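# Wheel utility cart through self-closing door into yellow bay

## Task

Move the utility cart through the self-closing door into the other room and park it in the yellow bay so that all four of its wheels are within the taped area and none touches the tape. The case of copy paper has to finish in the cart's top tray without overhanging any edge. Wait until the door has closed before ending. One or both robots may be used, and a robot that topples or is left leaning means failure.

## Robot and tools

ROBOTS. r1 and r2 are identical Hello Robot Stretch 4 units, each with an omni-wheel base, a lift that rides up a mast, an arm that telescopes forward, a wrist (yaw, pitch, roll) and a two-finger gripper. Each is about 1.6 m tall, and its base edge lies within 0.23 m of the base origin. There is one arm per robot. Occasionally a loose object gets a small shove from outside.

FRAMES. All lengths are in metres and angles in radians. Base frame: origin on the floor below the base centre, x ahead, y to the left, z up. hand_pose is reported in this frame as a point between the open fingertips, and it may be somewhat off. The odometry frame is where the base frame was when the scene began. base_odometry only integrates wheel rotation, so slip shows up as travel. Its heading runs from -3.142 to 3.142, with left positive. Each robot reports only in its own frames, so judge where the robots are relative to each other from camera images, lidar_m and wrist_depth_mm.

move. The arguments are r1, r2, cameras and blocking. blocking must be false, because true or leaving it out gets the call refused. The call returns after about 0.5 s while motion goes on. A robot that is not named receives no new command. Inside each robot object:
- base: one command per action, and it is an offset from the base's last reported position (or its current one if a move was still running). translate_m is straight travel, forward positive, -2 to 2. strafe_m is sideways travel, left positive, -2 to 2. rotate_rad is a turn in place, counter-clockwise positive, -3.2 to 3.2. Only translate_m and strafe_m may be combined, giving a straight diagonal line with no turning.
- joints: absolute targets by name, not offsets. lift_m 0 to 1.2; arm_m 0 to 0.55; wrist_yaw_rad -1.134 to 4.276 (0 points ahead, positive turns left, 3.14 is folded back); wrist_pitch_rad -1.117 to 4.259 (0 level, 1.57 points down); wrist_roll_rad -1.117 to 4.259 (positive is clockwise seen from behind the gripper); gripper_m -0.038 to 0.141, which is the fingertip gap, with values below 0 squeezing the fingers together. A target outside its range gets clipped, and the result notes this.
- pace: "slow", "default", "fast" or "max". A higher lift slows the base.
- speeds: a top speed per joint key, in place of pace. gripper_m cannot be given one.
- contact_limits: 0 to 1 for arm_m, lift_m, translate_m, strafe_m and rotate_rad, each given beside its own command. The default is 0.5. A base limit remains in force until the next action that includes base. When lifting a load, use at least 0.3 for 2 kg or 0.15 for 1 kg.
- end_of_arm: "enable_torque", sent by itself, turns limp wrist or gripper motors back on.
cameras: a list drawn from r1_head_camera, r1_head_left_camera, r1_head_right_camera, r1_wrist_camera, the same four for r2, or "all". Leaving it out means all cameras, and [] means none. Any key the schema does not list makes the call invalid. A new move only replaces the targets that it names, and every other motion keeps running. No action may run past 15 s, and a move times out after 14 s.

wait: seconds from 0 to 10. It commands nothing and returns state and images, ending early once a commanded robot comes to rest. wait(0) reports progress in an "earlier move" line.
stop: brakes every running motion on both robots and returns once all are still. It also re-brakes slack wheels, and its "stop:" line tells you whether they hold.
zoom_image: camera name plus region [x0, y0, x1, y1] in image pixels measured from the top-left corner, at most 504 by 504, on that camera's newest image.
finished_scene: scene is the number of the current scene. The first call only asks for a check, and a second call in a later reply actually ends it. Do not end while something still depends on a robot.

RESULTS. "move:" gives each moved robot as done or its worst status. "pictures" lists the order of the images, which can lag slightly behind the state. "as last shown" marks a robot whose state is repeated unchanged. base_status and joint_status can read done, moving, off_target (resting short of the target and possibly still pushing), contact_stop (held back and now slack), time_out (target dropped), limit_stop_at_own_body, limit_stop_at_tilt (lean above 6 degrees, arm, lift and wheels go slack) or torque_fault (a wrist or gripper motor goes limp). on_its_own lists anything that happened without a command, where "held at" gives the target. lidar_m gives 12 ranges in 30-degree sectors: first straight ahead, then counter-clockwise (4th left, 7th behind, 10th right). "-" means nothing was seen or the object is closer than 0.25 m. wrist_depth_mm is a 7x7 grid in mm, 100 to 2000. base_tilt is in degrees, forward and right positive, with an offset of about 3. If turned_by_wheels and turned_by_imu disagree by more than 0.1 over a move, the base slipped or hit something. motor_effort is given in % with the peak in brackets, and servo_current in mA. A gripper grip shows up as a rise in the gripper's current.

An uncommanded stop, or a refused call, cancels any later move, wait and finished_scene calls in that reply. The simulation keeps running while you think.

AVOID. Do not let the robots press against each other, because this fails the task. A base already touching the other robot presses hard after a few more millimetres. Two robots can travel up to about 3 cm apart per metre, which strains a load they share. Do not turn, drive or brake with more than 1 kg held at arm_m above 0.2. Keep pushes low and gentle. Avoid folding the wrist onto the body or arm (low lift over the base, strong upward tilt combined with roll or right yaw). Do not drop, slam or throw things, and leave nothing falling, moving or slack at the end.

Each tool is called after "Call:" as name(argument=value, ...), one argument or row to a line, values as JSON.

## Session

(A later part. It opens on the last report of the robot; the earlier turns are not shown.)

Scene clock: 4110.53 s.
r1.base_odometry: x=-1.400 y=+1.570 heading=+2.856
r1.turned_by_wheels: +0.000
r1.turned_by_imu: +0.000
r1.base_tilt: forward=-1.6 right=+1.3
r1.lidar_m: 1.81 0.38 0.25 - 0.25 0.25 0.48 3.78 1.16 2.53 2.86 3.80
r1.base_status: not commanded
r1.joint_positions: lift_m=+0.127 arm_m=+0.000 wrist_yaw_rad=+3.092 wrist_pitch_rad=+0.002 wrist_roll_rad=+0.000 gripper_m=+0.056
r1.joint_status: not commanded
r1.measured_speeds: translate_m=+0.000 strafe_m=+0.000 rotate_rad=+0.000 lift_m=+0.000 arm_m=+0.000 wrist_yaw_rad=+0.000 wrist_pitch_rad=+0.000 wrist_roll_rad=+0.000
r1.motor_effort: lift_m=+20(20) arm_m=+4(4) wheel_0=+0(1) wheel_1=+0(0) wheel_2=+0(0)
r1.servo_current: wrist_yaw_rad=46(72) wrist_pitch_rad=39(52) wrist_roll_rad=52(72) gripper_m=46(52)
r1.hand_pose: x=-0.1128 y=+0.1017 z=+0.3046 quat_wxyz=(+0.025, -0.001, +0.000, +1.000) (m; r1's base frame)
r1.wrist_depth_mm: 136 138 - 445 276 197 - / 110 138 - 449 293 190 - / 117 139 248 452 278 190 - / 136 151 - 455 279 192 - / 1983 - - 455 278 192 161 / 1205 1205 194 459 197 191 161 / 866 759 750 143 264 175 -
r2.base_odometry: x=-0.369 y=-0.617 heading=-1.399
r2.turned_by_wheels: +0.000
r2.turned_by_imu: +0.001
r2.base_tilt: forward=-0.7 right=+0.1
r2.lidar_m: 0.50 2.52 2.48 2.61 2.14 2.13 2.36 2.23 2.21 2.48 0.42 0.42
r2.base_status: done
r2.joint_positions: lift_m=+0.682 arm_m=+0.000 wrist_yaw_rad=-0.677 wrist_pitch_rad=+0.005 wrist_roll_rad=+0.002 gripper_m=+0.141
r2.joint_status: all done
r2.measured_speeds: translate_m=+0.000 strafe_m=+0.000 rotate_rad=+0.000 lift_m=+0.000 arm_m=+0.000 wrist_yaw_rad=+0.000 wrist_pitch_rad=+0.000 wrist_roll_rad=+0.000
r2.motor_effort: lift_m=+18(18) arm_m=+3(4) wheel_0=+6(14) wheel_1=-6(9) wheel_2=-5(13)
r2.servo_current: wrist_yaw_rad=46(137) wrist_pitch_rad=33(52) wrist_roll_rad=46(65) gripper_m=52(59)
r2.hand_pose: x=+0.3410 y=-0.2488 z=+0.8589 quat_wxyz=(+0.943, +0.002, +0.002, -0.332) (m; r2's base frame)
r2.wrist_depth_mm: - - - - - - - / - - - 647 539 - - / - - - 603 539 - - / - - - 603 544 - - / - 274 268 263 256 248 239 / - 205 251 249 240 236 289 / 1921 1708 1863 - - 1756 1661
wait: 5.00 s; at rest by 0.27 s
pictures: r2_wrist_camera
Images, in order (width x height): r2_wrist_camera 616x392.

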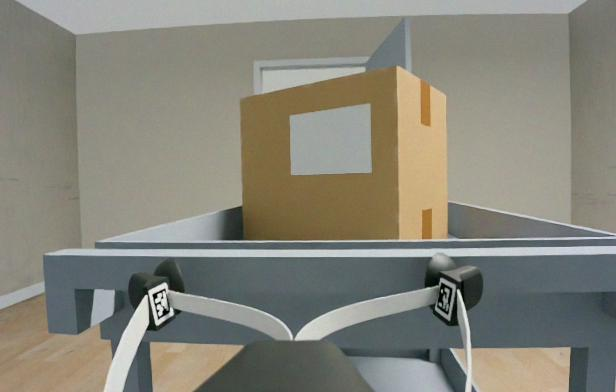

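Call:
move(
  blocking=false,
  cameras=[],
  r2={"base": {"translate_m": -0.070, "strafe_m": 0.0566}},
)

Call:
wait(
  seconds=3,
  cameras=[],
)

Call:
move(
  blocking=false,
  cameras=[],
  r2={"base": {"translate_m": -0.4655, "strafe_m": -0.575}, "joints": {"lift_m": 0.665}},
)

Call:
wait(
  seconds=5,
  cameras=["r2_head_camera", "r2_head_left_camera"],
)

Scene clock: 4156.23 s.
move: r2 moving
r1.base_odometry: x=-1.400 y=+1.570 heading=+2.856
r1.turned_by_wheels: +0.000
r1.turned_by_imu: +0.000
r1.base_tilt: forward=-1.6 right=+1.3
r1.lidar_m: 1.82 0.36 0.25 - 0.25 0.25 0.46 3.81 1.13 2.53 2.83 3.79
r1.base_status: not commanded
r1.joint_positions: lift_m=+0.127 arm_m=+0.000 wrist_yaw_rad=+3.092 wrist_pitch_rad=+0.002 wrist_roll_rad=+0.000 gripper_m=+0.056
r1.joint_status: not commanded
r1.measured_speeds: translate_m=+0.000 strafe_m=+0.000 rotate_rad=+0.000 lift_m=+0.000 arm_m=+0.000 wrist_yaw_rad=+0.000 wrist_pitch_rad=+0.000 wrist_roll_rad=+0.000
r1.motor_effort: lift_m=+20(20) arm_m=+4(4) wheel_0=+0(0) wheel_1=+0(0) wheel_2=+0(0)
r1.servo_current: wrist_yaw_rad=59(65) wrist_pitch_rad=39(46) wrist_roll_rad=52(65) gripper_m=46(46)
r1.hand_pose: x=-0.1128 y=+0.1017 z=+0.3046 quat_wxyz=(+0.025, -0.001, +0.000, +1.000) (m; r1's base frame)
r1.wrist_depth_mm: 136 138 - 445 273 196 - / 110 138 - 445 294 190 - / 117 139 248 452 277 190 - / 136 151 - 449 279 191 - / 1983 - - 459 279 191 161 / 1205 1182 194 459 196 192 161 / 831 750 750 144 262 175 -
r2.base_odometry: x=-0.353 y=-0.588 heading=-1.398
r2.turned_by_wheels: +0.001
r2.turned_by_imu: +0.001
r2.base_tilt: forward=-0.7 right=+0.0
r2.lidar_m: 0.56 2.53 2.48 2.56 2.11 2.10 2.33 2.24 2.22 2.50 0.47 0.45
r2.base_status: translate_m moving; strafe_m moving
r2.joint_positions: lift_m=+0.682 arm_m=+0.000 wrist_yaw_rad=-0.676 wrist_pitch_rad=+0.005 wrist_roll_rad=+0.002 gripper_m=+0.141
r2.joint_status: not commanded
r2.measured_speeds: translate_m=-0.103 strafe_m=+0.082 rotate_rad=+0.005 lift_m=+0.000 arm_m=+0.000 wrist_yaw_rad=+0.000 wrist_pitch_rad=+0.000 wrist_roll_rad=+0.000
r2.motor_effort: lift_m=+17(18) arm_m=+4(4) wheel_0=-13(13) wheel_1=+6(7) wheel_2=+10(11)
r2.servo_current: wrist_yaw_rad=59(59) wrist_pitch_rad=46(52) wrist_roll_rad=59(59) gripper_m=52(59)
r2.hand_pose: x=+0.3412 y=-0.2486 z=+0.8589 quat_wxyz=(+0.943, +0.002, +0.002, -0.332) (m; r2's base frame)
r2.wrist_depth_mm: - - - - - - - / - - - - 609 - - / - - - 634 569 - - / - - - 634 574 - - / - 294 286 279 272 265 260 / - 214 343 338 200 319 317 / 1983 1756 1921 - - 1808 342
pictures: none
No camera images: "cameras" was empty.

Scene clock: 4157.17 s.
earlier move: r2 done
r1.base_odometry: x=-1.400 y=+1.570 heading=+2.856
r1.turned_by_wheels: +0.000
r1.turned_by_imu: +0.000
r1.base_tilt: forward=-1.6 right=+1.2
r1.lidar_m: 1.80 0.38 0.25 - 0.25 0.25 0.46 3.79 1.14 2.56 2.83 3.76
r1.base_status: not commanded
r1.joint_positions: lift_m=+0.127 arm_m=+0.000 wrist_yaw_rad=+3.092 wrist_pitch_rad=+0.002 wrist_roll_rad=+0.000 gripper_m=+0.056
r1.joint_status: not commanded
r1.measured_speeds: translate_m=+0.000 strafe_m=+0.000 rotate_rad=+0.000 lift_m=+0.000 arm_m=+0.000 wrist_yaw_rad=+0.000 wrist_pitch_rad=+0.000 wrist_roll_rad=+0.000
r1.motor_effort: lift_m=+20(20) arm_m=+4(4) wheel_0=+0(1) wheel_1=+0(0) wheel_2=+0(0)
r1.servo_current: wrist_yaw_rad=59(72) wrist_pitch_rad=46(46) wrist_roll_rad=39(65) gripper_m=39(46)
r1.hand_pose: x=-0.1128 y=+0.1017 z=+0.3046 quat_wxyz=(+0.025, -0.001, +0.000, +1.000) (m; r1's base frame)
r1.wrist_depth_mm: 136 138 - 442 274 197 - / 110 139 - 445 294 190 - / 117 138 249 449 279 191 - / 136 151 - 455 278 191 - / - - - 455 279 191 161 / 1182 1205 194 462 197 191 161 / 854 750 759 143 263 175 -
r2.base_odometry: x=-0.325 y=-0.538 heading=-1.398
r2.turned_by_wheels: +0.000
r2.turned_by_imu: +0.000
r2.base_tilt: forward=-0.7 right=+0.1
r2.lidar_m: 3.11 2.49 2.45 2.52 2.05 2.05 2.30 2.25 2.20 2.48 0.49 0.49
r2.base_status: done
r2.joint_positions: lift_m=+0.682 arm_m=+0.000 wrist_yaw_rad=-0.676 wrist_pitch_rad=+0.005 wrist_roll_rad=+0.002 gripper_m=+0.141
r2.joint_status: not commanded
r2.measured_speeds: translate_m=+0.000 strafe_m=+0.000 rotate_rad=+0.000 lift_m=+0.000 arm_m=+0.000 wrist_yaw_rad=+0.000 wrist_pitch_rad=+0.000 wrist_roll_rad=+0.000
r2.motor_effort: lift_m=+18(18) arm_m=+4(4) wheel_0=-1(13) wheel_1=+4(7) wheel_2=+3(11)
r2.servo_current: wrist_yaw_rad=46(59) wrist_pitch_rad=46(52) wrist_roll_rad=59(59) gripper_m=46(59)
r2.hand_pose: x=+0.3412 y=-0.2486 z=+0.8589 quat_wxyz=(+0.943, +0.002, +0.002, -0.332) (m; r2's base frame)
r2.wrist_depth_mm: - - - - - - - / - - - - - - - / - - - 691 627 - - / - - - 691 640 - - / - 368 345 340 330 325 343 / - 353 407 167 387 377 382 / 1921 1808 1808 - - 1756 1576
wait: 0.93 of 3 s (r2 has come to rest)
pictures: none
No camera images: "cameras" was empty.

Scene clock: 4157.67 s.
move: r2 moving
r1.base_odometry: x=-1.400 y=+1.570 heading=+2.856
r1.turned_by_wheels: +0.000
r1.turned_by_imu: +0.000
r1.base_tilt: forward=-1.5 right=+1.2
r1.lidar_m: 1.84 0.35 0.25 - 0.25 0.25 0.47 3.79 1.16 2.54 2.84 3.80
r1.base_status: not commanded
r1.joint_positions: lift_m=+0.127 arm_m=+0.000 wrist_yaw_rad=+3.092 wrist_pitch_rad=+0.002 wrist_roll_rad=+0.000 gripper_m=+0.056
r1.joint_status: not commanded
r1.measured_speeds: translate_m=+0.000 strafe_m=+0.000 rotate_rad=+0.000 lift_m=+0.000 arm_m=+0.000 wrist_yaw_rad=+0.000 wrist_pitch_rad=+0.000 wrist_roll_rad=+0.000
r1.motor_effort: lift_m=+20(20) arm_m=+4(4) wheel_0=+0(0) wheel_1=+0(0) wheel_2=+0(0)
r1.servo_current: wrist_yaw_rad=52(65) wrist_pitch_rad=39(46) wrist_roll_rad=46(65) gripper_m=39(46)
r1.hand_pose: x=-0.1128 y=+0.1017 z=+0.3046 quat_wxyz=(+0.025, -0.001, +0.000, +1.000) (m; r1's base frame)
r1.wrist_depth_mm: 136 138 - 442 274 197 - / 110 139 - 445 294 190 - / 117 139 250 449 277 191 - / 137 150 - 452 279 191 - / 1983 - - 455 281 191 161 / 1205 1205 194 459 197 192 162 / 842 759 759 143 265 175 -
r2.base_odometry: x=-0.353 y=-0.523 heading=-1.398
r2.turned_by_wheels: +0.000
r2.turned_by_imu: +0.000
r2.base_tilt: forward=-0.7 right=+0.1
r2.lidar_m: 0.62 2.55 2.54 2.47 2.06 2.01 2.30 2.22 2.18 2.45 0.52 0.48
r2.base_status: translate_m moving; strafe_m moving
r2.joint_positions: lift_m=+0.665 arm_m=+0.000 wrist_yaw_rad=-0.676 wrist_pitch_rad=+0.005 wrist_roll_rad=+0.002 gripper_m=+0.141
r2.joint_status: lift_m moving
r2.measured_speeds: translate_m=-0.076 strafe_m=-0.097 rotate_rad=-0.001 lift_m=-0.001 arm_m=+0.000 wrist_yaw_rad=+0.000 wrist_pitch_rad=+0.000 wrist_roll_rad=+0.000
r2.motor_effort: lift_m=+17(19) arm_m=+3(4) wheel_0=+3(10) wheel_1=-11(12) wheel_2=+9(10)
r2.servo_current: wrist_yaw_rad=39(52) wrist_pitch_rad=46(46) wrist_roll_rad=59(59) gripper_m=46(59)
r2.hand_pose: x=+0.3412 y=-0.2486 z=+0.8422 quat_wxyz=(+0.943, +0.002, +0.002, -0.332) (m; r2's base frame)
r2.wrist_depth_mm: - - - - - - - / - - - - 768 - - / - - - 676 654 - - / - - 788 654 627 - - / - 355 399 392 382 319 312 / - - 891 - 200 379 - / 1863 1618 1808 - - 1708 1661
pictures: none
No camera images: "cameras" was empty.

Scene clock: 4161.10 s.
earlier move: r2 done
r1.base_odometry: x=-1.400 y=+1.570 heading=+2.856
r1.turned_by_wheels: +0.000
r1.turned_by_imu: +0.000
r1.base_tilt: forward=-1.6 right=+1.2
r1.lidar_m: 1.80 0.36 0.25 - 0.25 0.25 0.46 3.81 1.15 2.55 2.82 3.80
r1.base_status: not commanded
r1.joint_positions: lift_m=+0.127 arm_m=+0.000 wrist_yaw_rad=+3.092 wrist_pitch_rad=+0.002 wrist_roll_rad=+0.000 gripper_m=+0.056
r1.joint_status: not commanded
r1.measured_speeds: translate_m=+0.000 strafe_m=+0.000 rotate_rad=+0.000 lift_m=+0.000 arm_m=+0.000 wrist_yaw_rad=+0.000 wrist_pitch_rad=+0.000 wrist_roll_rad=+0.000
r1.motor_effort: lift_m=+20(20) arm_m=+4(4) wheel_0=+0(1) wheel_1=+0(0) wheel_2=+0(0)
r1.servo_current: wrist_yaw_rad=59(72) wrist_pitch_rad=46(52) wrist_roll_rad=46(65) gripper_m=46(46)
r1.hand_pose: x=-0.1128 y=+0.1017 z=+0.3046 quat_wxyz=(+0.025, -0.001, +0.000, +1.000) (m; r1's base frame)
r1.wrist_depth_mm: 136 138 - 442 273 196 - / 110 139 - 445 293 190 - / 117 139 249 452 278 191 - / 136 151 - 452 278 191 - / 1921 - - 455 279 191 162 / 1229 1205 195 462 197 192 162 / 854 759 750 144 264 175 -
r2.base_odometry: x=-0.972 y=-0.179 heading=-1.397
r2.turned_by_wheels: +0.000
r2.turned_by_imu: -0.001
r2.base_tilt: forward=-0.7 right=+0.1
r2.lidar_m: 0.72 0.90 3.21 2.52 2.07 2.06 1.85 1.51 1.48 1.68 2.69 1.18
r2.base_status: done
r2.joint_positions: lift_m=+0.665 arm_m=+0.000 wrist_yaw_rad=-0.676 wrist_pitch_rad=+0.005 wrist_roll_rad=+0.002 gripper_m=+0.141
r2.joint_status: all done
r2.measured_speeds: translate_m=+0.000 strafe_m=+0.000 rotate_rad=+0.000 lift_m=+0.000 arm_m=+0.000 wrist_yaw_rad=+0.000 wrist_pitch_rad=+0.000 wrist_roll_rad=+0.000
r2.motor_effort: lift_m=+14(19) arm_m=+4(4) wheel_0=+4(10) wheel_1=-2(13) wheel_2=+5(12)
r2.servo_current: wrist_yaw_rad=52(59) wrist_pitch_rad=46(52) wrist_roll_rad=39(65) gripper_m=52(59)
r2.hand_pose: x=+0.3412 y=-0.2486 z=+0.8422 quat_wxyz=(+0.943, +0.002, +0.002, -0.331) (m; r2's base frame)
r2.wrist_depth_mm: - - - - - - - / - - - - - - - / 741 - - - - - - / 699 - - - - - - / 661 - - - - - - / - 206 - - - - - / - 976 1921 - 1921 1756 1808
wait: 3.43 of 5 s (r2 has come to rest)
pictures: r2_head_camera, r2_head_left_camera
Images, in order (width x height): r2_head_camera 420x560, r2_head_left_camera 420x672.

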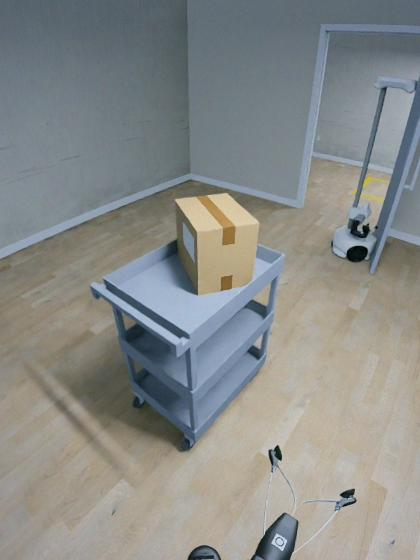

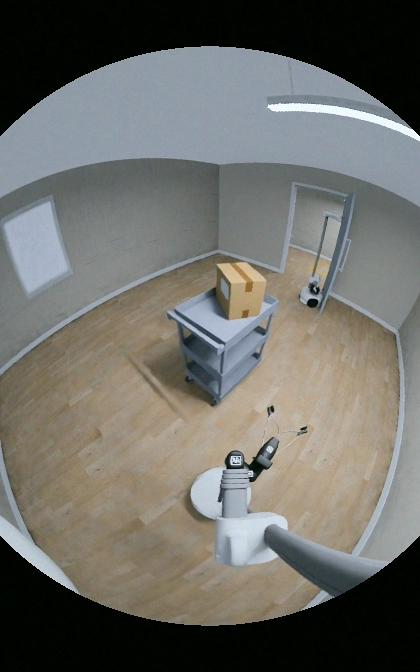

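Call:
zoom_image(
  camera="r2_head_camera",
  region=[70, 170, 310, 460],
)

Scaled by 1.738 from the camera's 420x560 image, which has a finer 1200x1600 frame.

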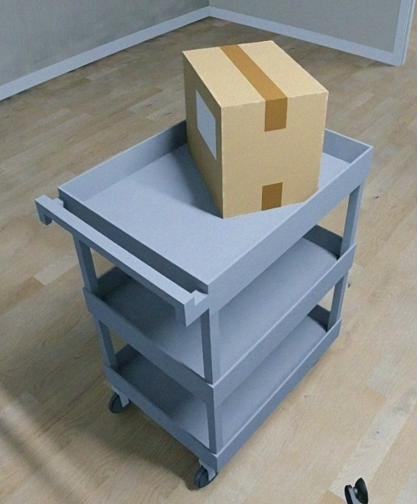

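Call:
move(
  blocking=false,
  cameras=[],
  r2={"base": {"translate_m": 0.596, "strafe_m": -0.4825}, "joints": {"wrist_yaw_rad": 0.82}},
)

Call:
wait(
  seconds=5,
  cameras=[],
)

Call:
wait(
  seconds=4,
  cameras=["r2_wrist_camera", "r2_head_left_camera"],
)

Scene clock: 4181.50 s.
move: r2 moving
r1.base_odometry: x=-1.400 y=+1.570 heading=+2.856
r1.turned_by_wheels: +0.000
r1.turned_by_imu: +0.000
r1.base_tilt: forward=-1.6 right=+1.2
r1.lidar_m: 1.81 0.37 0.25 - 0.25 0.25 0.46 3.79 1.15 2.54 2.81 3.78
r1.base_status: not commanded
r1.joint_positions: lift_m=+0.127 arm_m=+0.000 wrist_yaw_rad=+3.092 wrist_pitch_rad=+0.002 wrist_roll_rad=+0.000 gripper_m=+0.056
r1.joint_status: not commanded
r1.measured_speeds: translate_m=+0.000 strafe_m=+0.000 rotate_rad=+0.000 lift_m=+0.000 arm_m=+0.000 wrist_yaw_rad=+0.000 wrist_pitch_rad=+0.000 wrist_roll_rad=+0.000
r1.motor_effort: lift_m=+20(20) arm_m=+4(4) wheel_0=+0(1) wheel_1=+0(0) wheel_2=+0(0)
r1.servo_current: wrist_yaw_rad=59(59) wrist_pitch_rad=33(46) wrist_roll_rad=33(59) gripper_m=39(46)
r1.hand_pose: x=-0.1128 y=+0.1017 z=+0.3046 quat_wxyz=(+0.025, -0.001, +0.000, +1.000) (m; r1's base frame)
r1.wrist_depth_mm: 136 138 - 439 274 196 - / 110 138 - 442 294 190 - / 117 139 248 449 277 190 - / 137 151 - 452 278 191 - / 1983 - - 455 281 191 161 / 1205 1182 195 462 196 192 162 / 866 759 750 143 264 175 -
r2.base_odometry: x=-0.988 y=-0.208 heading=-1.398
r2.turned_by_wheels: -0.001
r2.turned_by_imu: +0.000
r2.base_tilt: forward=-0.7 right=+0.1
r2.lidar_m: 0.70 0.85 3.21 2.57 2.11 2.09 1.85 1.51 1.47 1.67 2.69 1.14
r2.base_status: translate_m moving; strafe_m moving
r2.joint_positions: lift_m=+0.665 arm_m=+0.000 wrist_yaw_rad=-0.110 wrist_pitch_rad=+0.005 wrist_roll_rad=+0.002 gripper_m=+0.141
r2.joint_status: wrist_yaw_rad moving
r2.measured_speeds: translate_m=+0.102 strafe_m=-0.081 rotate_rad=+0.004 lift_m=+0.000 arm_m=+0.000 wrist_yaw_rad=+1.737 wrist_pitch_rad=+0.000 wrist_roll_rad=+0.000
r2.motor_effort: lift_m=+14(14) arm_m=+4(4) wheel_0=+10(12) wheel_1=-8(8) wheel_2=-12(12)
r2.servo_current: wrist_yaw_rad=98(156) wrist_pitch_rad=52(52) wrist_roll_rad=59(59) gripper_m=52(52)
r2.hand_pose: x=+0.4479 y=-0.1186 z=+0.8422 quat_wxyz=(+0.998, +0.001, +0.002, -0.055) (m; r2's base frame)
r2.wrist_depth_mm: - - - - - - - / - - - - - - - / - - 788 - - - - / - - 759 842 - - - / - 484 603 - - - - / - 215 217 - - - - / 1808 - - - 1808 1708 1808
pictures: none
No camera images: "cameras" was empty.

Scene clock: 4184.97 s.
earlier move: r2 done
r1.base_odometry: x=-1.400 y=+1.570 heading=+2.856
r1.turned_by_wheels: +0.000
r1.turned_by_imu: +0.000
r1.base_tilt: forward=-1.6 right=+1.3
r1.lidar_m: 1.81 0.36 0.25 - 0.25 0.25 0.46 3.82 1.14 2.56 2.83 3.75
r1.base_status: not commanded
r1.joint_positions: lift_m=+0.127 arm_m=+0.000 wrist_yaw_rad=+3.092 wrist_pitch_rad=+0.002 wrist_roll_rad=+0.000 gripper_m=+0.056
r1.joint_status: not commanded
r1.measured_speeds: translate_m=+0.000 strafe_m=+0.000 rotate_rad=+0.000 lift_m=+0.000 arm_m=+0.000 wrist_yaw_rad=+0.000 wrist_pitch_rad=+0.000 wrist_roll_rad=+0.000
r1.motor_effort: lift_m=+20(20) arm_m=+4(4) wheel_0=+0(1) wheel_1=+0(0) wheel_2=+0(0)
r1.servo_current: wrist_yaw_rad=52(72) wrist_pitch_rad=39(52) wrist_roll_rad=59(72) gripper_m=39(52)
r1.hand_pose: x=-0.1128 y=+0.1017 z=+0.3046 quat_wxyz=(+0.025, -0.001, +0.000, +1.000) (m; r1's base frame)
r1.wrist_depth_mm: 136 138 - 442 273 196 - / 110 138 - 449 293 190 - / 117 139 249 449 277 190 - / 136 151 - 452 278 191 - / 1921 - - 455 278 192 161 / 1182 1205 195 459 197 191 161 / 842 759 750 143 263 175 -
r2.base_odometry: x=-1.344 y=-0.849 heading=-1.398
r2.turned_by_wheels: +0.000
r2.turned_by_imu: +0.001
r2.base_tilt: forward=-0.7 right=+0.1
r2.lidar_m: 0.58 0.45 0.47 0.55 2.85 2.82 1.83 1.52 1.51 1.66 2.67 2.01
r2.base_status: done
r2.joint_positions: lift_m=+0.665 arm_m=+0.000 wrist_yaw_rad=+0.817 wrist_pitch_rad=+0.005 wrist_roll_rad=+0.002 gripper_m=+0.141
r2.joint_status: all done
r2.measured_speeds: translate_m=+0.000 strafe_m=+0.000 rotate_rad=+0.000 lift_m=+0.000 arm_m=+0.000 wrist_yaw_rad=+0.000 wrist_pitch_rad=+0.000 wrist_roll_rad=+0.000
r2.motor_effort: lift_m=+15(15) arm_m=+3(4) wheel_0=+2(14) wheel_1=-5(8) wheel_2=-5(13)
r2.servo_current: wrist_yaw_rad=33(156) wrist_pitch_rad=46(52) wrist_roll_rad=46(65) gripper_m=52(59)
r2.hand_pose: x=+0.4320 y=+0.1505 z=+0.8421 quat_wxyz=(+0.918, +0.000, +0.003, +0.397) (m; r2's base frame)
r2.wrist_depth_mm: - - 394 370 - - - / - - 387 370 597 - - / - - 392 370 597 - - / - 759 392 373 544 - - / 314 312 312 307 309 309 - / 315 201 312 310 309 202 - / 1921 1863 - - 1921 325 1756
wait: 3.47 of 5 s (r2 has come to rest)
pictures: none
No camera images: "cameras" was empty.

Scene clock: 4188.97 s.
r1.base_odometry: x=-1.400 y=+1.570 heading=+2.856
r1.turned_by_wheels: +0.000
r1.turned_by_imu: +0.000
r1.base_tilt: forward=-1.6 right=+1.3
r1.lidar_m: 1.81 0.33 0.25 - 0.25 0.25 0.46 3.83 1.15 2.55 2.84 3.76
r1.base_status: not commanded
r1.joint_positions: lift_m=+0.127 arm_m=+0.000 wrist_yaw_rad=+3.092 wrist_pitch_rad=+0.002 wrist_roll_rad=+0.000 gripper_m=+0.056
r1.joint_status: not commanded
r1.measured_speeds: translate_m=+0.000 strafe_m=+0.000 rotate_rad=+0.000 lift_m=+0.000 arm_m=+0.000 wrist_yaw_rad=+0.000 wrist_pitch_rad=+0.000 wrist_roll_rad=+0.000
r1.motor_effort: lift_m=+20(20) arm_m=+4(4) wheel_0=+0(1) wheel_1=+0(0) wheel_2=+0(0)
r1.servo_current: wrist_yaw_rad=39(72) wrist_pitch_rad=39(52) wrist_roll_rad=33(72) gripper_m=46(52)
r1.hand_pose: x=-0.1128 y=+0.1017 z=+0.3046 quat_wxyz=(+0.025, -0.001, +0.000, +1.000) (m; r1's base frame)
r1.wrist_depth_mm: 136 138 - 442 273 196 - / 110 138 - 445 291 190 - / 117 139 249 449 277 190 - / 136 151 - 449 279 190 - / 1983 - - 452 279 191 161 / 1182 1182 195 459 197 191 161 / 866 768 759 143 263 175 -
r2.base_odometry: x=-1.344 y=-0.849 heading=-1.398
r2.turned_by_wheels: +0.000
r2.turned_by_imu: +0.001
r2.base_tilt: forward=-0.7 right=+0.1
r2.lidar_m: 0.56 0.47 0.46 0.56 2.84 2.82 1.87 1.53 1.51 1.71 2.69 2.02
r2.base_status: done
r2.joint_positions: lift_m=+0.665 arm_m=+0.000 wrist_yaw_rad=+0.817 wrist_pitch_rad=+0.005 wrist_roll_rad=+0.002 gripper_m=+0.141
r2.joint_status: all done
r2.measured_speeds: translate_m=+0.000 strafe_m=+0.000 rotate_rad=+0.000 lift_m=+0.000 arm_m=+0.000 wrist_yaw_rad=+0.000 wrist_pitch_rad=+0.000 wrist_roll_rad=+0.000
r2.motor_effort: lift_m=+15(15) arm_m=+4(4) wheel_0=+2(14) wheel_1=-5(8) wheel_2=-5(13)
r2.servo_current: wrist_yaw_rad=33(156) wrist_pitch_rad=46(52) wrist_roll_rad=46(65) gripper_m=59(59)
r2.hand_pose: x=+0.4320 y=+0.1505 z=+0.8421 quat_wxyz=(+0.918, +0.000, +0.003, +0.397) (m; r2's base frame)
r2.wrist_depth_mm: - - 394 373 - - - / - - 384 373 591 - - / - - 394 370 603 - - / - 750 397 373 549 - - / 312 312 310 310 309 306 - / 315 201 312 309 310 201 - / 1921 1921 - - 1808 329 1756
wait: 4.00 s; at rest by 0.27 s
pictures: r2_head_left_camera, r2_wrist_camera
Images, in order (width x height): r2_head_left_camera 420x672, r2_wrist_camera 616x392.

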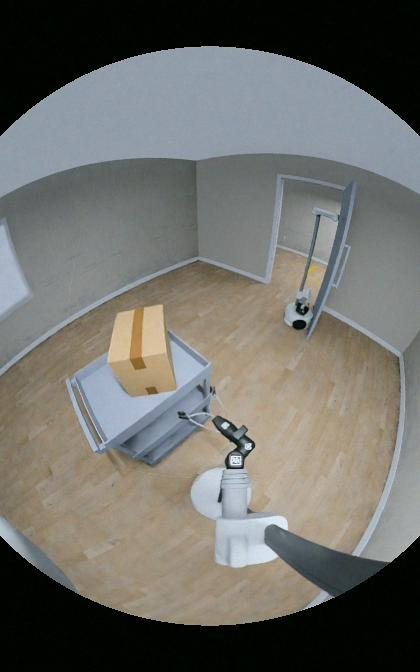

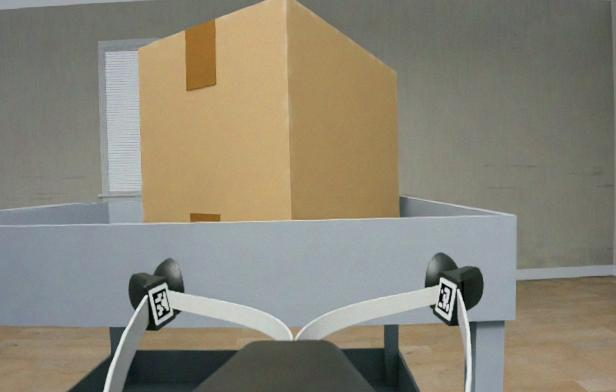

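Call:
move(
  blocking=false,
  cameras=[],
  r2={"base": {"translate_m": -0.247, "strafe_m": -0.186}},
)

Call:
wait(
  seconds=3,
  cameras=["r2_wrist_camera"],
)

Scene clock: 4224.33 s.
move: r2 moving
r1.base_odometry: x=-1.400 y=+1.570 heading=+2.856
r1.turned_by_wheels: +0.000
r1.turned_by_imu: +0.000
r1.base_tilt: forward=-1.6 right=+1.3
r1.lidar_m: 1.81 0.40 0.25 - 0.25 0.25 0.46 3.79 1.15 2.57 2.83 3.78
r1.base_status: not commanded
r1.joint_positions: lift_m=+0.127 arm_m=+0.000 wrist_yaw_rad=+3.092 wrist_pitch_rad=+0.002 wrist_roll_rad=+0.000 gripper_m=+0.056
r1.joint_status: not commanded
r1.measured_speeds: translate_m=+0.000 strafe_m=+0.000 rotate_rad=+0.000 lift_m=+0.000 arm_m=+0.000 wrist_yaw_rad=+0.000 wrist_pitch_rad=+0.000 wrist_roll_rad=+0.000
r1.motor_effort: lift_m=+20(20) arm_m=+4(4) wheel_0=+0(1) wheel_1=+0(0) wheel_2=+0(0)
r1.servo_current: wrist_yaw_rad=59(65) wrist_pitch_rad=39(52) wrist_roll_rad=59(59) gripper_m=39(46)
r1.hand_pose: x=-0.1128 y=+0.1017 z=+0.3046 quat_wxyz=(+0.025, -0.001, +0.000, +1.000) (m; r1's base frame)
r1.wrist_depth_mm: 136 138 - 442 273 197 - / 110 139 - 445 296 189 - / 117 139 249 449 277 191 - / 136 150 - 452 278 191 - / 1921 - - 455 278 191 161 / 1205 1205 195 459 196 191 161 / 866 750 750 144 264 175 -
r2.base_odometry: x=-1.369 y=-0.826 heading=-1.398
r2.turned_by_wheels: +0.001
r2.turned_by_imu: +0.001
r2.base_tilt: forward=-0.7 right=+0.0
r2.lidar_m: 0.61 0.49 0.48 3.48 2.84 2.80 1.83 1.47 1.48 1.68 2.65 1.99
r2.base_status: translate_m moving; strafe_m moving
r2.joint_positions: lift_m=+0.665 arm_m=+0.000 wrist_yaw_rad=+0.817 wrist_pitch_rad=+0.005 wrist_roll_rad=+0.002 gripper_m=+0.141
r2.joint_status: not commanded
r2.measured_speeds: translate_m=-0.104 strafe_m=-0.081 rotate_rad=-0.003 lift_m=+0.000 arm_m=+0.000 wrist_yaw_rad=+0.000 wrist_pitch_rad=+0.000 wrist_roll_rad=+0.000
r2.motor_effort: lift_m=+15(15) arm_m=+4(4) wheel_0=+6(6) wheel_1=-9(11) wheel_2=+11(11)
r2.servo_current: wrist_yaw_rad=52(59) wrist_pitch_rad=39(52) wrist_roll_rad=46(65) gripper_m=52(52)
r2.hand_pose: x=+0.4320 y=+0.1505 z=+0.8421 quat_wxyz=(+0.918, +0.000, +0.003, +0.397) (m; r2's base frame)
r2.wrist_depth_mm: - - - 407 - - - / - - 424 387 621 - - / - - 430 392 621 - - / - - 433 387 564 - - / 342 342 340 338 336 332 - / - 206 340 167 338 201 - / 1921 - - - 1863 1618 1756
pictures: none
No camera images: "cameras" was empty.

Scene clock: 4226.27 s.
earlier move: r2 done
r1.base_odometry: x=-1.400 y=+1.570 heading=+2.856
r1.turned_by_wheels: +0.000
r1.turned_by_imu: +0.000
r1.base_tilt: forward=-1.6 right=+1.2
r1.lidar_m: 1.82 0.38 0.25 - 0.25 0.25 0.43 3.81 1.16 2.57 2.82 3.79
r1.base_status: not commanded
r1.joint_positions: lift_m=+0.127 arm_m=+0.000 wrist_yaw_rad=+3.092 wrist_pitch_rad=+0.002 wrist_roll_rad=+0.000 gripper_m=+0.056
r1.joint_status: not commanded
r1.measured_speeds: translate_m=+0.000 strafe_m=+0.000 rotate_rad=+0.000 lift_m=+0.000 arm_m=+0.000 wrist_yaw_rad=+0.000 wrist_pitch_rad=+0.000 wrist_roll_rad=+0.000
r1.motor_effort: lift_m=+20(20) arm_m=+4(4) wheel_0=+0(1) wheel_1=+0(0) wheel_2=+0(0)
r1.servo_current: wrist_yaw_rad=52(65) wrist_pitch_rad=46(52) wrist_roll_rad=46(59) gripper_m=39(52)
r1.hand_pose: x=-0.1128 y=+0.1017 z=+0.3046 quat_wxyz=(+0.025, -0.001, +0.000, +1.000) (m; r1's base frame)
r1.wrist_depth_mm: 136 138 - 442 274 196 - / 110 138 - 445 294 190 - / 117 139 248 449 278 190 - / 136 151 - 452 279 191 - / 1983 - - 455 279 192 162 / 1229 1205 195 455 196 191 161 / 831 750 759 143 264 176 -
r2.base_odometry: x=-1.570 y=-0.638 heading=-1.398
r2.turned_by_wheels: +0.000
r2.turned_by_imu: +0.000
r2.base_tilt: forward=-0.6 right=+0.1
r2.lidar_m: 3.51 0.77 0.76 3.35 2.75 2.75 1.48 1.21 1.19 1.35 2.15 2.16
r2.base_status: done
r2.joint_positions: lift_m=+0.665 arm_m=+0.000 wrist_yaw_rad=+0.817 wrist_pitch_rad=+0.005 wrist_roll_rad=+0.002 gripper_m=+0.141
r2.joint_status: not commanded
r2.measured_speeds: translate_m=+0.000 strafe_m=+0.000 rotate_rad=+0.000 lift_m=+0.000 arm_m=+0.000 wrist_yaw_rad=+0.000 wrist_pitch_rad=+0.000 wrist_roll_rad=+0.000
r2.motor_effort: lift_m=+15(15) arm_m=+4(4) wheel_0=+3(9) wheel_1=+0(12) wheel_2=+3(12)
r2.servo_current: wrist_yaw_rad=39(59) wrist_pitch_rad=46(52) wrist_roll_rad=52(65) gripper_m=46(59)
r2.hand_pose: x=+0.4320 y=+0.1505 z=+0.8421 quat_wxyz=(+0.918, +0.000, +0.003, +0.397) (m; r2's base frame)
r2.wrist_depth_mm: - - - - - - - / - - - - - - - / - - - 676 - - - / - - 732 654 723 - - / - 615 615 - 609 - - / - 213 217 - 211 - - / 1863 842 - - - 1756 1756
wait: 1.93 of 3 s (r2 has come to rest)
pictures: r2_wrist_camera
Images, in order (width x height): r2_wrist_camera 616x392.

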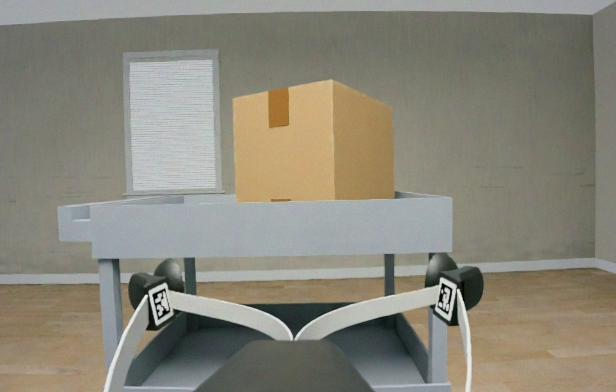

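Call:
move(
  blocking=false,
  cameras=["r2_wrist_camera"],
  r2={"joints":{"wrist_yaw_rad":0.845}},
)

Call:
wait(
  seconds=2,
  cameras=["r2_wrist_camera"],
)

Scene clock: 4257.77 s.
move: r2 done
r1.base_odometry: x=-1.400 y=+1.570 heading=+2.856
r1.turned_by_wheels: +0.000
r1.turned_by_imu: +0.000
r1.base_tilt: forward=-1.6 right=+1.3
r1.lidar_m: 1.83 0.36 0.25 - 0.25 0.25 0.47 3.79 1.16 2.55 2.82 3.77
r1.base_status: not commanded
r1.joint_positions: lift_m=+0.127 arm_m=+0.000 wrist_yaw_rad=+3.092 wrist_pitch_rad=+0.002 wrist_roll_rad=+0.000 gripper_m=+0.056
r1.joint_status: not commanded
r1.measured_speeds: translate_m=+0.000 strafe_m=+0.000 rotate_rad=+0.000 lift_m=+0.000 arm_m=+0.000 wrist_yaw_rad=+0.000 wrist_pitch_rad=+0.000 wrist_roll_rad=+0.000
r1.motor_effort: lift_m=+20(20) arm_m=+4(4) wheel_0=+0(0) wheel_1=+0(1) wheel_2=+0(0)
r1.servo_current: wrist_yaw_rad=72(72) wrist_pitch_rad=46(52) wrist_roll_rad=52(52) gripper_m=39(52)
r1.hand_pose: x=-0.1128 y=+0.1017 z=+0.3046 quat_wxyz=(+0.025, -0.001, +0.000, +1.000) (m; r1's base frame)
r1.wrist_depth_mm: 136 138 - 442 273 196 - / 110 138 - 445 294 189 - / 117 139 248 449 278 190 - / 136 151 - 452 279 191 - / 1921 - - 455 279 191 162 / 1182 1205 194 459 197 193 161 / 854 759 759 143 265 176 -
r2.base_odometry: x=-1.570 y=-0.638 heading=-1.398
r2.turned_by_wheels: +0.000
r2.turned_by_imu: +0.000
r2.base_tilt: forward=-0.7 right=+0.1
r2.lidar_m: 3.49 0.77 0.76 3.37 2.76 2.75 1.50 1.21 1.21 1.34 2.15 2.11
r2.base_status: not commanded
r2.joint_positions: lift_m=+0.665 arm_m=+0.000 wrist_yaw_rad=+0.842 wrist_pitch_rad=+0.005 wrist_roll_rad=+0.002 gripper_m=+0.141
r2.joint_status: all done
r2.measured_speeds: translate_m=+0.000 strafe_m=+0.000 rotate_rad=+0.000 lift_m=+0.000 arm_m=+0.000 wrist_yaw_rad=+0.000 wrist_pitch_rad=+0.000 wrist_roll_rad=+0.000
r2.motor_effort: lift_m=+15(15) arm_m=+4(4) wheel_0=+3(4) wheel_1=+0(1) wheel_2=+4(4)
r2.servo_current: wrist_yaw_rad=39(65) wrist_pitch_rad=46(46) wrist_roll_rad=59(59) gripper_m=52(52)
r2.hand_pose: x=+0.4281 y=+0.1569 z=+0.8421 quat_wxyz=(+0.913, +0.000, +0.003, +0.409) (m; r2's base frame)
r2.wrist_depth_mm: - - - - - - - / - - - - - - - / - - - 676 831 - - / - - 759 654 668 - - / - 627 615 - 603 - - / - 634 1008 - 1025 - - / 1921 1661 - - - 1708 1756
pictures: r2_wrist_camera
Images, in order (width x height): r2_wrist_camera 616x392.

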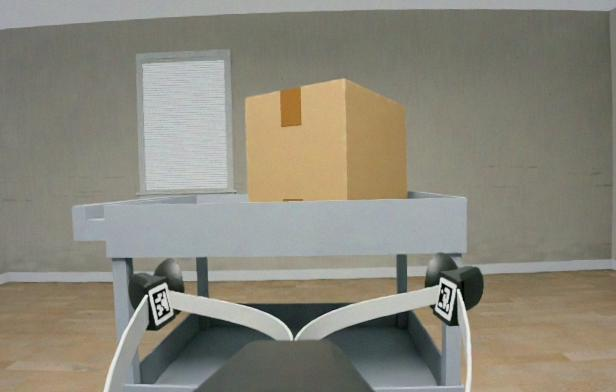

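Scene clock: 4259.77 s.
r1.base_odometry: x=-1.400 y=+1.570 heading=+2.856
r1.turned_by_wheels: +0.000
r1.turned_by_imu: +0.000
r1.base_tilt: forward=-1.6 right=+1.3
r1.lidar_m: 1.83 0.35 0.25 - 0.25 0.25 0.46 3.81 1.15 2.56 2.86 3.80
r1.base_status: not commanded
r1.joint_positions: lift_m=+0.127 arm_m=+0.000 wrist_yaw_rad=+3.092 wrist_pitch_rad=+0.002 wrist_roll_rad=+0.000 gripper_m=+0.056
r1.joint_status: not commanded
r1.measured_speeds: translate_m=+0.000 strafe_m=+0.000 rotate_rad=+0.000 lift_m=+0.000 arm_m=+0.000 wrist_yaw_rad=+0.000 wrist_pitch_rad=+0.000 wrist_roll_rad=+0.000
r1.motor_effort: lift_m=+20(20) arm_m=+4(4) wheel_0=+0(0) wheel_1=+0(1) wheel_2=+0(0)
r1.servo_current: wrist_yaw_rad=39(72) wrist_pitch_rad=39(52) wrist_roll_rad=52(52) gripper_m=39(52)
r1.hand_pose: x=-0.1128 y=+0.1017 z=+0.3046 quat_wxyz=(+0.025, -0.001, +0.000, +1.000) (m; r1's base frame)
r1.wrist_depth_mm: 136 138 - 442 273 196 - / 110 139 - 449 293 190 - / 117 139 248 452 278 191 - / 136 151 - 452 278 191 - / 1983 - - 455 279 192 162 / 1182 1205 195 459 197 191 161 / 842 759 759 144 262 175 -
r2.base_odometry: x=-1.570 y=-0.638 heading=-1.398
r2.turned_by_wheels: +0.000
r2.turned_by_imu: +0.000
r2.base_tilt: forward=-0.6 right=+0.0
r2.lidar_m: 3.53 0.77 0.78 3.39 2.75 2.73 1.45 1.21 1.18 1.36 2.17 2.12
r2.base_status: not commanded
r2.joint_positions: lift_m=+0.665 arm_m=+0.000 wrist_yaw_rad=+0.842 wrist_pitch_rad=+0.005 wrist_roll_rad=+0.002 gripper_m=+0.141
r2.joint_status: all done
r2.measured_speeds: translate_m=+0.000 strafe_m=+0.000 rotate_rad=+0.000 lift_m=+0.000 arm_m=+0.000 wrist_yaw_rad=+0.000 wrist_pitch_rad=+0.000 wrist_roll_rad=+0.000
r2.motor_effort: lift_m=+15(15) arm_m=+4(4) wheel_0=+3(4) wheel_1=+0(1) wheel_2=+4(4)
r2.servo_current: wrist_yaw_rad=39(65) wrist_pitch_rad=46(46) wrist_roll_rad=46(59) gripper_m=46(52)
r2.hand_pose: x=+0.4281 y=+0.1569 z=+0.8421 quat_wxyz=(+0.913, +0.000, +0.003, +0.409) (m; r2's base frame)
r2.wrist_depth_mm: - - - - - - - / - - - - - - - / - - - 676 831 - - / - - 741 654 668 - - / - 621 621 - 603 - - / - 627 1042 - 1025 - - / 1921 1708 - - - 1708 1708
wait: 2.00 s; at rest by 0.27 s
pictures: r2_wrist_camera
Images, in order (width x height): r2_wrist_camera 616x392.

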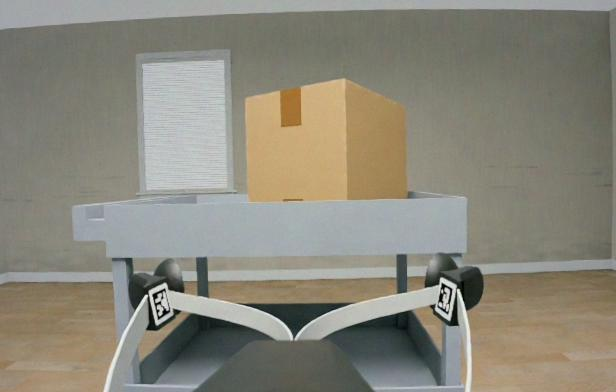

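Call:
move(
  blocking=false,
  cameras=[],
  r2={"base":{"translate_m":0.173,"strafe_m":0.246},"pace":"default"},
)

Call:
wait(
  seconds=5,
  cameras=["r2_wrist_camera"],
)

Scene clock: 4279.63 s.
move: r2 moving
r1.base_odometry: x=-1.400 y=+1.570 heading=+2.856
r1.turned_by_wheels: +0.000
r1.turned_by_imu: +0.000
r1.base_tilt: forward=-1.6 right=+1.3
r1.lidar_m: 1.81 0.35 0.25 - 0.25 0.25 0.45 3.82 1.15 2.54 2.84 3.80
r1.base_status: not commanded
r1.joint_positions: lift_m=+0.127 arm_m=+0.000 wrist_yaw_rad=+3.092 wrist_pitch_rad=+0.002 wrist_roll_rad=+0.000 gripper_m=+0.056
r1.joint_status: not commanded
r1.measured_speeds: translate_m=+0.000 strafe_m=+0.000 rotate_rad=+0.000 lift_m=+0.000 arm_m=+0.000 wrist_yaw_rad=+0.000 wrist_pitch_rad=+0.000 wrist_roll_rad=+0.000
r1.motor_effort: lift_m=+20(20) arm_m=+4(4) wheel_0=+0(1) wheel_1=+0(0) wheel_2=+0(0)
r1.servo_current: wrist_yaw_rad=46(65) wrist_pitch_rad=46(52) wrist_roll_rad=46(59) gripper_m=46(46)
r1.hand_pose: x=-0.1128 y=+0.1017 z=+0.3046 quat_wxyz=(+0.025, -0.001, +0.000, +1.000) (m; r1's base frame)
r1.wrist_depth_mm: 136 138 - 442 273 197 - / 110 138 - 442 294 190 - / 117 139 248 452 277 190 - / 136 151 - 452 278 191 - / 1983 - - 455 279 191 161 / 1182 1229 195 455 197 192 162 / 842 750 750 143 263 175 -
r2.base_odometry: x=-1.542 y=-0.651 heading=-1.398
r2.turned_by_wheels: +0.000
r2.turned_by_imu: +0.000
r2.base_tilt: forward=-0.7 right=+0.1
r2.lidar_m: 3.47 0.75 0.73 3.35 2.78 2.75 1.56 1.26 1.24 1.40 2.22 2.10
r2.base_status: translate_m moving; strafe_m moving
r2.joint_positions: lift_m=+0.665 arm_m=+0.000 wrist_yaw_rad=+0.842 wrist_pitch_rad=+0.005 wrist_roll_rad=+0.002 gripper_m=+0.141
r2.joint_status: not commanded
r2.measured_speeds: translate_m=+0.071 strafe_m=+0.099 rotate_rad=+0.001 lift_m=+0.000 arm_m=+0.000 wrist_yaw_rad=+0.000 wrist_pitch_rad=+0.000 wrist_roll_rad=+0.000
r2.motor_effort: lift_m=+15(15) arm_m=+4(4) wheel_0=-2(7) wheel_1=+10(13) wheel_2=-8(10)
r2.servo_current: wrist_yaw_rad=52(52) wrist_pitch_rad=39(46) wrist_roll_rad=52(59) gripper_m=52(59)
r2.hand_pose: x=+0.4281 y=+0.1569 z=+0.8421 quat_wxyz=(+0.913, +0.000, +0.003, +0.409) (m; r2's base frame)
r2.wrist_depth_mm: - - - - - - - / - - - 699 - - - / - - - 647 798 - - / - - 723 627 691 - - / - 591 591 - 574 - - / - 213 1025 - 878 - - / 1863 1808 - - - 1756 1756
pictures: none
No camera images: "cameras" was empty.

Scene clock: 4281.60 s.
earlier move: r2 done
r1.base_odometry: x=-1.400 y=+1.570 heading=+2.856
r1.turned_by_wheels: +0.000
r1.turned_by_imu: +0.000
r1.base_tilt: forward=-1.6 right=+1.3
r1.lidar_m: 1.83 0.38 0.25 - 0.25 0.25 0.46 3.82 1.15 2.57 2.82 3.76
r1.base_status: not commanded
r1.joint_positions: lift_m=+0.127 arm_m=+0.000 wrist_yaw_rad=+3.092 wrist_pitch_rad=+0.002 wrist_roll_rad=+0.000 gripper_m=+0.056
r1.joint_status: not commanded
r1.measured_speeds: translate_m=+0.000 strafe_m=+0.000 rotate_rad=+0.000 lift_m=+0.000 arm_m=+0.000 wrist_yaw_rad=+0.000 wrist_pitch_rad=+0.000 wrist_roll_rad=+0.000
r1.motor_effort: lift_m=+20(20) arm_m=+4(4) wheel_0=+0(1) wheel_1=+0(0) wheel_2=+0(0)
r1.servo_current: wrist_yaw_rad=46(72) wrist_pitch_rad=46(52) wrist_roll_rad=46(65) gripper_m=39(52)
r1.hand_pose: x=-0.1128 y=+0.1017 z=+0.3046 quat_wxyz=(+0.025, -0.001, +0.000, +1.000) (m; r1's base frame)
r1.wrist_depth_mm: 136 138 - 439 273 196 - / 110 138 - 449 291 190 - / 117 139 249 449 278 191 - / 136 151 - 452 279 191 - / - - - 459 278 191 161 / 1182 1229 195 459 197 191 161 / 842 759 750 143 264 175 -
r2.base_odometry: x=-1.298 y=-0.766 heading=-1.398
r2.turned_by_wheels: +0.000
r2.turned_by_imu: +0.001
r2.base_tilt: forward=-0.7 right=+0.1
r2.lidar_m: 0.59 0.46 0.47 3.33 2.73 2.72 1.84 1.53 1.51 1.70 2.68 2.08
r2.base_status: done
r2.joint_positions: lift_m=+0.665 arm_m=+0.000 wrist_yaw_rad=+0.842 wrist_pitch_rad=+0.005 wrist_roll_rad=+0.002 gripper_m=+0.141
r2.joint_status: not commanded
r2.measured_speeds: translate_m=+0.000 strafe_m=+0.000 rotate_rad=+0.000 lift_m=+0.000 arm_m=+0.000 wrist_yaw_rad=+0.000 wrist_pitch_rad=+0.000 wrist_roll_rad=+0.000
r2.motor_effort: lift_m=+15(15) arm_m=+4(4) wheel_0=-2(11) wheel_1=+3(13) wheel_2=-4(10)
r2.servo_current: wrist_yaw_rad=46(65) wrist_pitch_rad=46(52) wrist_roll_rad=39(65) gripper_m=46(59)
r2.hand_pose: x=+0.4281 y=+0.1570 z=+0.8421 quat_wxyz=(+0.913, +0.000, +0.003, +0.409) (m; r2's base frame)
r2.wrist_depth_mm: - - - 404 353 - - / - - - 399 357 - - / - - - 399 359 - - / - - 469 404 362 525 - / 322 320 317 312 309 304 301 / 325 201 317 314 309 304 304 / 1756 1808 - - - 1708 1756
wait: 1.97 of 5 s (r2 has come to rest)
pictures: r2_wrist_camera
Images, in order (width x height): r2_wrist_camera 616x392.

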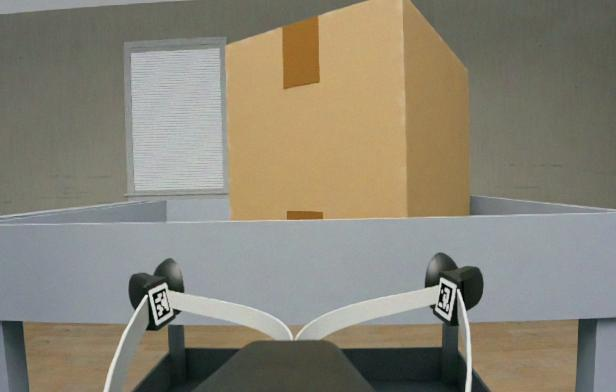

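Call:
move(
  blocking=false,
  cameras=[],
  r2={"base":{"translate_m":0.159,"strafe_m":0.1925},"pace":"slow"},
)

Call:
wait(
  seconds=5,
  cameras=["r2_wrist_camera"],
)

Scene clock: 4298.70 s.
move: r2 moving
r1.base_odometry: x=-1.400 y=+1.570 heading=+2.856
r1.turned_by_wheels: +0.000
r1.turned_by_imu: +0.000
r1.base_tilt: forward=-1.6 right=+1.3
r1.lidar_m: 1.82 0.36 0.25 - 0.25 0.25 0.45 3.82 1.15 2.53 2.85 3.80
r1.base_status: not commanded
r1.joint_positions: lift_m=+0.127 arm_m=+0.000 wrist_yaw_rad=+3.092 wrist_pitch_rad=+0.002 wrist_roll_rad=+0.000 gripper_m=+0.056
r1.joint_status: not commanded
r1.measured_speeds: translate_m=+0.000 strafe_m=+0.000 rotate_rad=+0.000 lift_m=+0.000 arm_m=+0.000 wrist_yaw_rad=+0.000 wrist_pitch_rad=+0.000 wrist_roll_rad=+0.000
r1.motor_effort: lift_m=+20(20) arm_m=+4(4) wheel_0=+0(1) wheel_1=+0(0) wheel_2=+0(0)
r1.servo_current: wrist_yaw_rad=46(52) wrist_pitch_rad=46(46) wrist_roll_rad=65(65) gripper_m=39(46)
r1.hand_pose: x=-0.1128 y=+0.1017 z=+0.3046 quat_wxyz=(+0.025, -0.001, +0.000, +1.000) (m; r1's base frame)
r1.wrist_depth_mm: 136 138 - 442 276 196 - / 110 138 - 445 294 190 - / 117 139 249 452 277 190 - / 136 150 - 452 279 191 - / 1983 - - 459 279 192 161 / 1205 1255 194 459 197 191 161 / 842 750 741 143 263 175 -
r2.base_odometry: x=-1.287 y=-0.772 heading=-1.398
r2.turned_by_wheels: -0.001
r2.turned_by_imu: +0.000
r2.base_tilt: forward=-0.6 right=+0.1
r2.lidar_m: 0.57 0.45 0.44 3.35 2.73 2.73 1.87 1.52 1.52 1.70 2.65 2.06
r2.base_status: translate_m moving; strafe_m moving
r2.joint_positions: lift_m=+0.665 arm_m=+0.000 wrist_yaw_rad=+0.842 wrist_pitch_rad=+0.005 wrist_roll_rad=+0.002 gripper_m=+0.141
r2.joint_status: not commanded
r2.measured_speeds: translate_m=+0.031 strafe_m=+0.037 rotate_rad=+0.000 lift_m=+0.000 arm_m=+0.000 wrist_yaw_rad=+0.000 wrist_pitch_rad=+0.000 wrist_roll_rad=+0.000
r2.motor_effort: lift_m=+15(15) arm_m=+4(4) wheel_0=-4(7) wheel_1=+8(9) wheel_2=-9(10)
r2.servo_current: wrist_yaw_rad=46(52) wrist_pitch_rad=39(46) wrist_roll_rad=39(59) gripper_m=46(52)
r2.hand_pose: x=+0.4281 y=+0.1570 z=+0.8421 quat_wxyz=(+0.913, +0.000, +0.003, +0.409) (m; r2's base frame)
r2.wrist_depth_mm: - - - 389 345 - - / - - - 387 349 - - / - - - 387 347 - - / - - 459 394 353 580 - / 312 307 304 300 298 296 290 / 315 202 306 301 298 293 294 / 1983 1756 - - - 1756 1808
pictures: none
No camera images: "cameras" was empty.

Scene clock: 4301.97 s.
earlier move: r2 done
r1.base_odometry: x=-1.400 y=+1.570 heading=+2.856
r1.turned_by_wheels: +0.000
r1.turned_by_imu: +0.000
r1.base_tilt: forward=-1.6 right=+1.3
r1.lidar_m: 1.74 0.40 0.25 - 0.25 0.25 0.46 3.80 1.14 2.53 2.83 1.78
r1.base_status: not commanded
r1.joint_positions: lift_m=+0.127 arm_m=+0.000 wrist_yaw_rad=+3.092 wrist_pitch_rad=+0.002 wrist_roll_rad=+0.000 gripper_m=+0.056
r1.joint_status: not commanded
r1.measured_speeds: translate_m=+0.000 strafe_m=+0.000 rotate_rad=+0.000 lift_m=+0.000 arm_m=+0.000 wrist_yaw_rad=+0.000 wrist_pitch_rad=+0.000 wrist_roll_rad=+0.000
r1.motor_effort: lift_m=+20(20) arm_m=+4(4) wheel_0=+0(1) wheel_1=+0(1) wheel_2=+0(0)
r1.servo_current: wrist_yaw_rad=39(78) wrist_pitch_rad=39(46) wrist_roll_rad=52(65) gripper_m=46(46)
r1.hand_pose: x=-0.1128 y=+0.1017 z=+0.3046 quat_wxyz=(+0.025, -0.001, +0.000, +1.000) (m; r1's base frame)
r1.wrist_depth_mm: 136 138 - 442 274 197 - / 110 138 - 445 293 189 - / 117 139 247 449 274 190 - / 136 151 - 449 279 191 - / 1983 - - 455 281 191 161 / 1205 1205 194 459 197 191 161 / 842 759 759 143 263 175 -
r2.base_odometry: x=-1.081 y=-0.889 heading=-1.398
r2.turned_by_wheels: +0.000
r2.turned_by_imu: +0.000
r2.base_tilt: forward=-0.7 right=+0.0
r2.lidar_m: 0.49 0.43 0.42 3.32 2.76 2.72 2.18 1.74 1.76 1.98 3.11 2.09
r2.base_status: done
r2.joint_positions: lift_m=+0.665 arm_m=+0.000 wrist_yaw_rad=+0.842 wrist_pitch_rad=+0.005 wrist_roll_rad=+0.002 gripper_m=+0.141
r2.joint_status: not commanded
r2.measured_speeds: translate_m=+0.000 strafe_m=+0.000 rotate_rad=+0.000 lift_m=+0.000 arm_m=+0.000 wrist_yaw_rad=+0.000 wrist_pitch_rad=+0.000 wrist_roll_rad=+0.000
r2.motor_effort: lift_m=+15(15) arm_m=+4(4) wheel_0=-3(13) wheel_1=+4(10) wheel_2=-6(14)
r2.servo_current: wrist_yaw_rad=39(65) wrist_pitch_rad=39(52) wrist_roll_rad=52(65) gripper_m=52(59)
r2.hand_pose: x=+0.4281 y=+0.1569 z=+0.8421 quat_wxyz=(+0.913, +0.000, +0.003, +0.409) (m; r2's base frame)
r2.wrist_depth_mm: - - - - 338 290 276 / - - - - 343 293 270 / - - - - 342 297 273 / - - - 404 345 296 273 / 285 273 263 254 246 236 230 / 287 205 259 254 245 236 233 / 297 1863 1808 - - - -
wait: 3.27 of 5 s (r2 has come to rest)
pictures: r2_wrist_camera
Images, in order (width x height): r2_wrist_camera 616x392.

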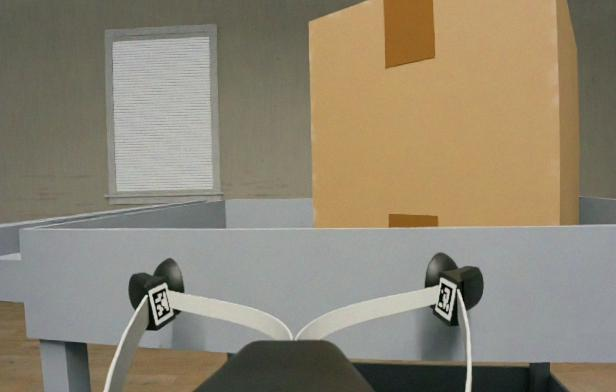

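Call:
move(
  blocking=false,
  cameras=[],
  r2={"base":{"translate_m":0.076,"strafe_m":-0.128},"pace":"default"},
)

Call:
wait(
  seconds=5,
  cameras=["r2_wrist_camera"],
)

Scene clock: 4325.30 s.
move: r2 moving
r1.base_odometry: x=-1.400 y=+1.570 heading=+2.856
r1.turned_by_wheels: +0.000
r1.turned_by_imu: +0.000
r1.base_tilt: forward=-1.6 right=+1.2
r1.lidar_m: 1.73 0.37 0.25 - 0.25 0.25 0.46 3.79 1.16 2.54 2.85 1.79
r1.base_status: not commanded
r1.joint_positions: lift_m=+0.127 arm_m=+0.000 wrist_yaw_rad=+3.092 wrist_pitch_rad=+0.002 wrist_roll_rad=+0.000 gripper_m=+0.056
r1.joint_status: not commanded
r1.measured_speeds: translate_m=+0.000 strafe_m=+0.000 rotate_rad=+0.000 lift_m=+0.000 arm_m=+0.000 wrist_yaw_rad=+0.000 wrist_pitch_rad=+0.000 wrist_roll_rad=+0.000
r1.motor_effort: lift_m=+20(20) arm_m=+4(4) wheel_0=+0(1) wheel_1=+0(0) wheel_2=+0(0)
r1.servo_current: wrist_yaw_rad=52(72) wrist_pitch_rad=39(46) wrist_roll_rad=59(59) gripper_m=46(46)
r1.hand_pose: x=-0.1128 y=+0.1017 z=+0.3046 quat_wxyz=(+0.025, -0.001, +0.000, +1.000) (m; r1's base frame)
r1.wrist_depth_mm: 136 138 - 442 274 197 - / 110 139 - 445 293 190 - / 117 139 248 452 276 190 - / 136 151 - 452 278 191 - / 1983 - - 455 281 191 161 / 1182 1182 193 455 197 191 161 / 854 759 750 143 264 175 -
r2.base_odometry: x=-1.105 y=-0.910 heading=-1.399
r2.turned_by_wheels: -0.001
r2.turned_by_imu: +0.000
r2.base_tilt: forward=-0.7 right=+0.0
r2.lidar_m: 0.52 0.44 0.43 3.36 2.78 2.73 2.15 1.75 1.74 1.95 3.07 2.06
r2.base_status: translate_m moving; strafe_m moving
r2.joint_positions: lift_m=+0.665 arm_m=+0.000 wrist_yaw_rad=+0.842 wrist_pitch_rad=+0.005 wrist_roll_rad=+0.002 gripper_m=+0.141
r2.joint_status: not commanded
r2.measured_speeds: translate_m=+0.061 strafe_m=-0.104 rotate_rad=-0.009 lift_m=+0.000 arm_m=+0.000 wrist_yaw_rad=+0.000 wrist_pitch_rad=+0.000 wrist_roll_rad=+0.000
r2.motor_effort: lift_m=+15(15) arm_m=+4(4) wheel_0=+13(13) wheel_1=-8(8) wheel_2=-8(11)
r2.servo_current: wrist_yaw_rad=46(52) wrist_pitch_rad=46(46) wrist_roll_rad=39(59) gripper_m=39(52)
r2.hand_pose: x=+0.4281 y=+0.1569 z=+0.8421 quat_wxyz=(+0.913, +0.000, +0.003, +0.409) (m; r2's base frame)
r2.wrist_depth_mm: - - - 404 330 282 - / - - - 397 332 283 - / - - - 402 334 285 480 / - - - 402 338 290 480 / 289 278 267 258 249 240 235 / 293 201 266 259 248 238 236 / 312 1808 1661 - - - -
pictures: none
No camera images: "cameras" was empty.

Scene clock: 4326.63 s.
earlier move: r2 done
r1.base_odometry: x=-1.400 y=+1.570 heading=+2.856
r1.turned_by_wheels: +0.000
r1.turned_by_imu: +0.000
r1.base_tilt: forward=-1.6 right=+1.3
r1.lidar_m: 1.73 0.39 0.25 - 0.25 0.25 0.44 3.80 1.13 2.55 2.82 1.78
r1.base_status: not commanded
r1.joint_positions: lift_m=+0.127 arm_m=+0.000 wrist_yaw_rad=+3.092 wrist_pitch_rad=+0.002 wrist_roll_rad=+0.000 gripper_m=+0.056
r1.joint_status: not commanded
r1.measured_speeds: translate_m=+0.000 strafe_m=+0.000 rotate_rad=+0.000 lift_m=+0.000 arm_m=+0.000 wrist_yaw_rad=+0.000 wrist_pitch_rad=+0.000 wrist_roll_rad=+0.000
r1.motor_effort: lift_m=+20(20) arm_m=+4(4) wheel_0=+0(1) wheel_1=+0(0) wheel_2=+0(0)
r1.servo_current: wrist_yaw_rad=46(78) wrist_pitch_rad=39(52) wrist_roll_rad=65(65) gripper_m=39(52)
r1.hand_pose: x=-0.1128 y=+0.1017 z=+0.3046 quat_wxyz=(+0.025, -0.001, +0.000, +1.000) (m; r1's base frame)
r1.wrist_depth_mm: 136 138 - 442 274 196 - / 110 138 - 449 296 190 - / 117 139 248 449 277 191 - / 136 151 - 452 278 191 - / 1921 - - 455 279 192 162 / 1205 1182 195 459 196 191 161 / 854 750 759 144 264 175 -
r2.base_odometry: x=-1.194 y=-0.986 heading=-1.399
r2.turned_by_wheels: +0.000
r2.turned_by_imu: +0.000
r2.base_tilt: forward=-0.7 right=+0.1
r2.lidar_m: 0.54 0.47 0.47 3.34 2.89 2.86 2.13 1.72 1.71 1.91 2.97 1.91
r2.base_status: done
r2.joint_positions: lift_m=+0.665 arm_m=+0.000 wrist_yaw_rad=+0.842 wrist_pitch_rad=+0.005 wrist_roll_rad=+0.002 gripper_m=+0.141
r2.joint_status: not commanded
r2.measured_speeds: translate_m=+0.000 strafe_m=+0.000 rotate_rad=+0.000 lift_m=+0.000 arm_m=+0.000 wrist_yaw_rad=+0.000 wrist_pitch_rad=+0.000 wrist_roll_rad=+0.000
r2.motor_effort: lift_m=+15(15) arm_m=+4(4) wheel_0=+1(14) wheel_1=-3(9) wheel_2=-4(11)
r2.servo_current: wrist_yaw_rad=46(65) wrist_pitch_rad=39(46) wrist_roll_rad=59(59) gripper_m=59(59)
r2.hand_pose: x=+0.4281 y=+0.1569 z=+0.8421 quat_wxyz=(+0.913, +0.000, +0.003, +0.409) (m; r2's base frame)
r2.wrist_depth_mm: - - - 340 364 - - / - - 424 343 364 - - / - - 430 347 359 - - / - - 430 349 362 - - / 315 306 293 283 273 264 257 / 322 202 290 281 202 262 259 / 1921 1921 - - - 1708 1661
wait: 1.33 of 5 s (r2 has come to rest)
pictures: r2_wrist_camera
Images, in order (width x height): r2_wrist_camera 616x392.

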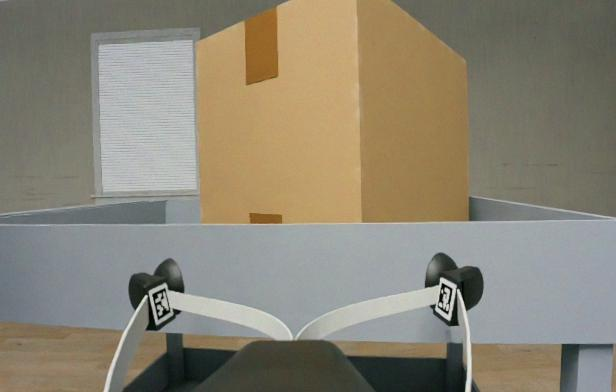

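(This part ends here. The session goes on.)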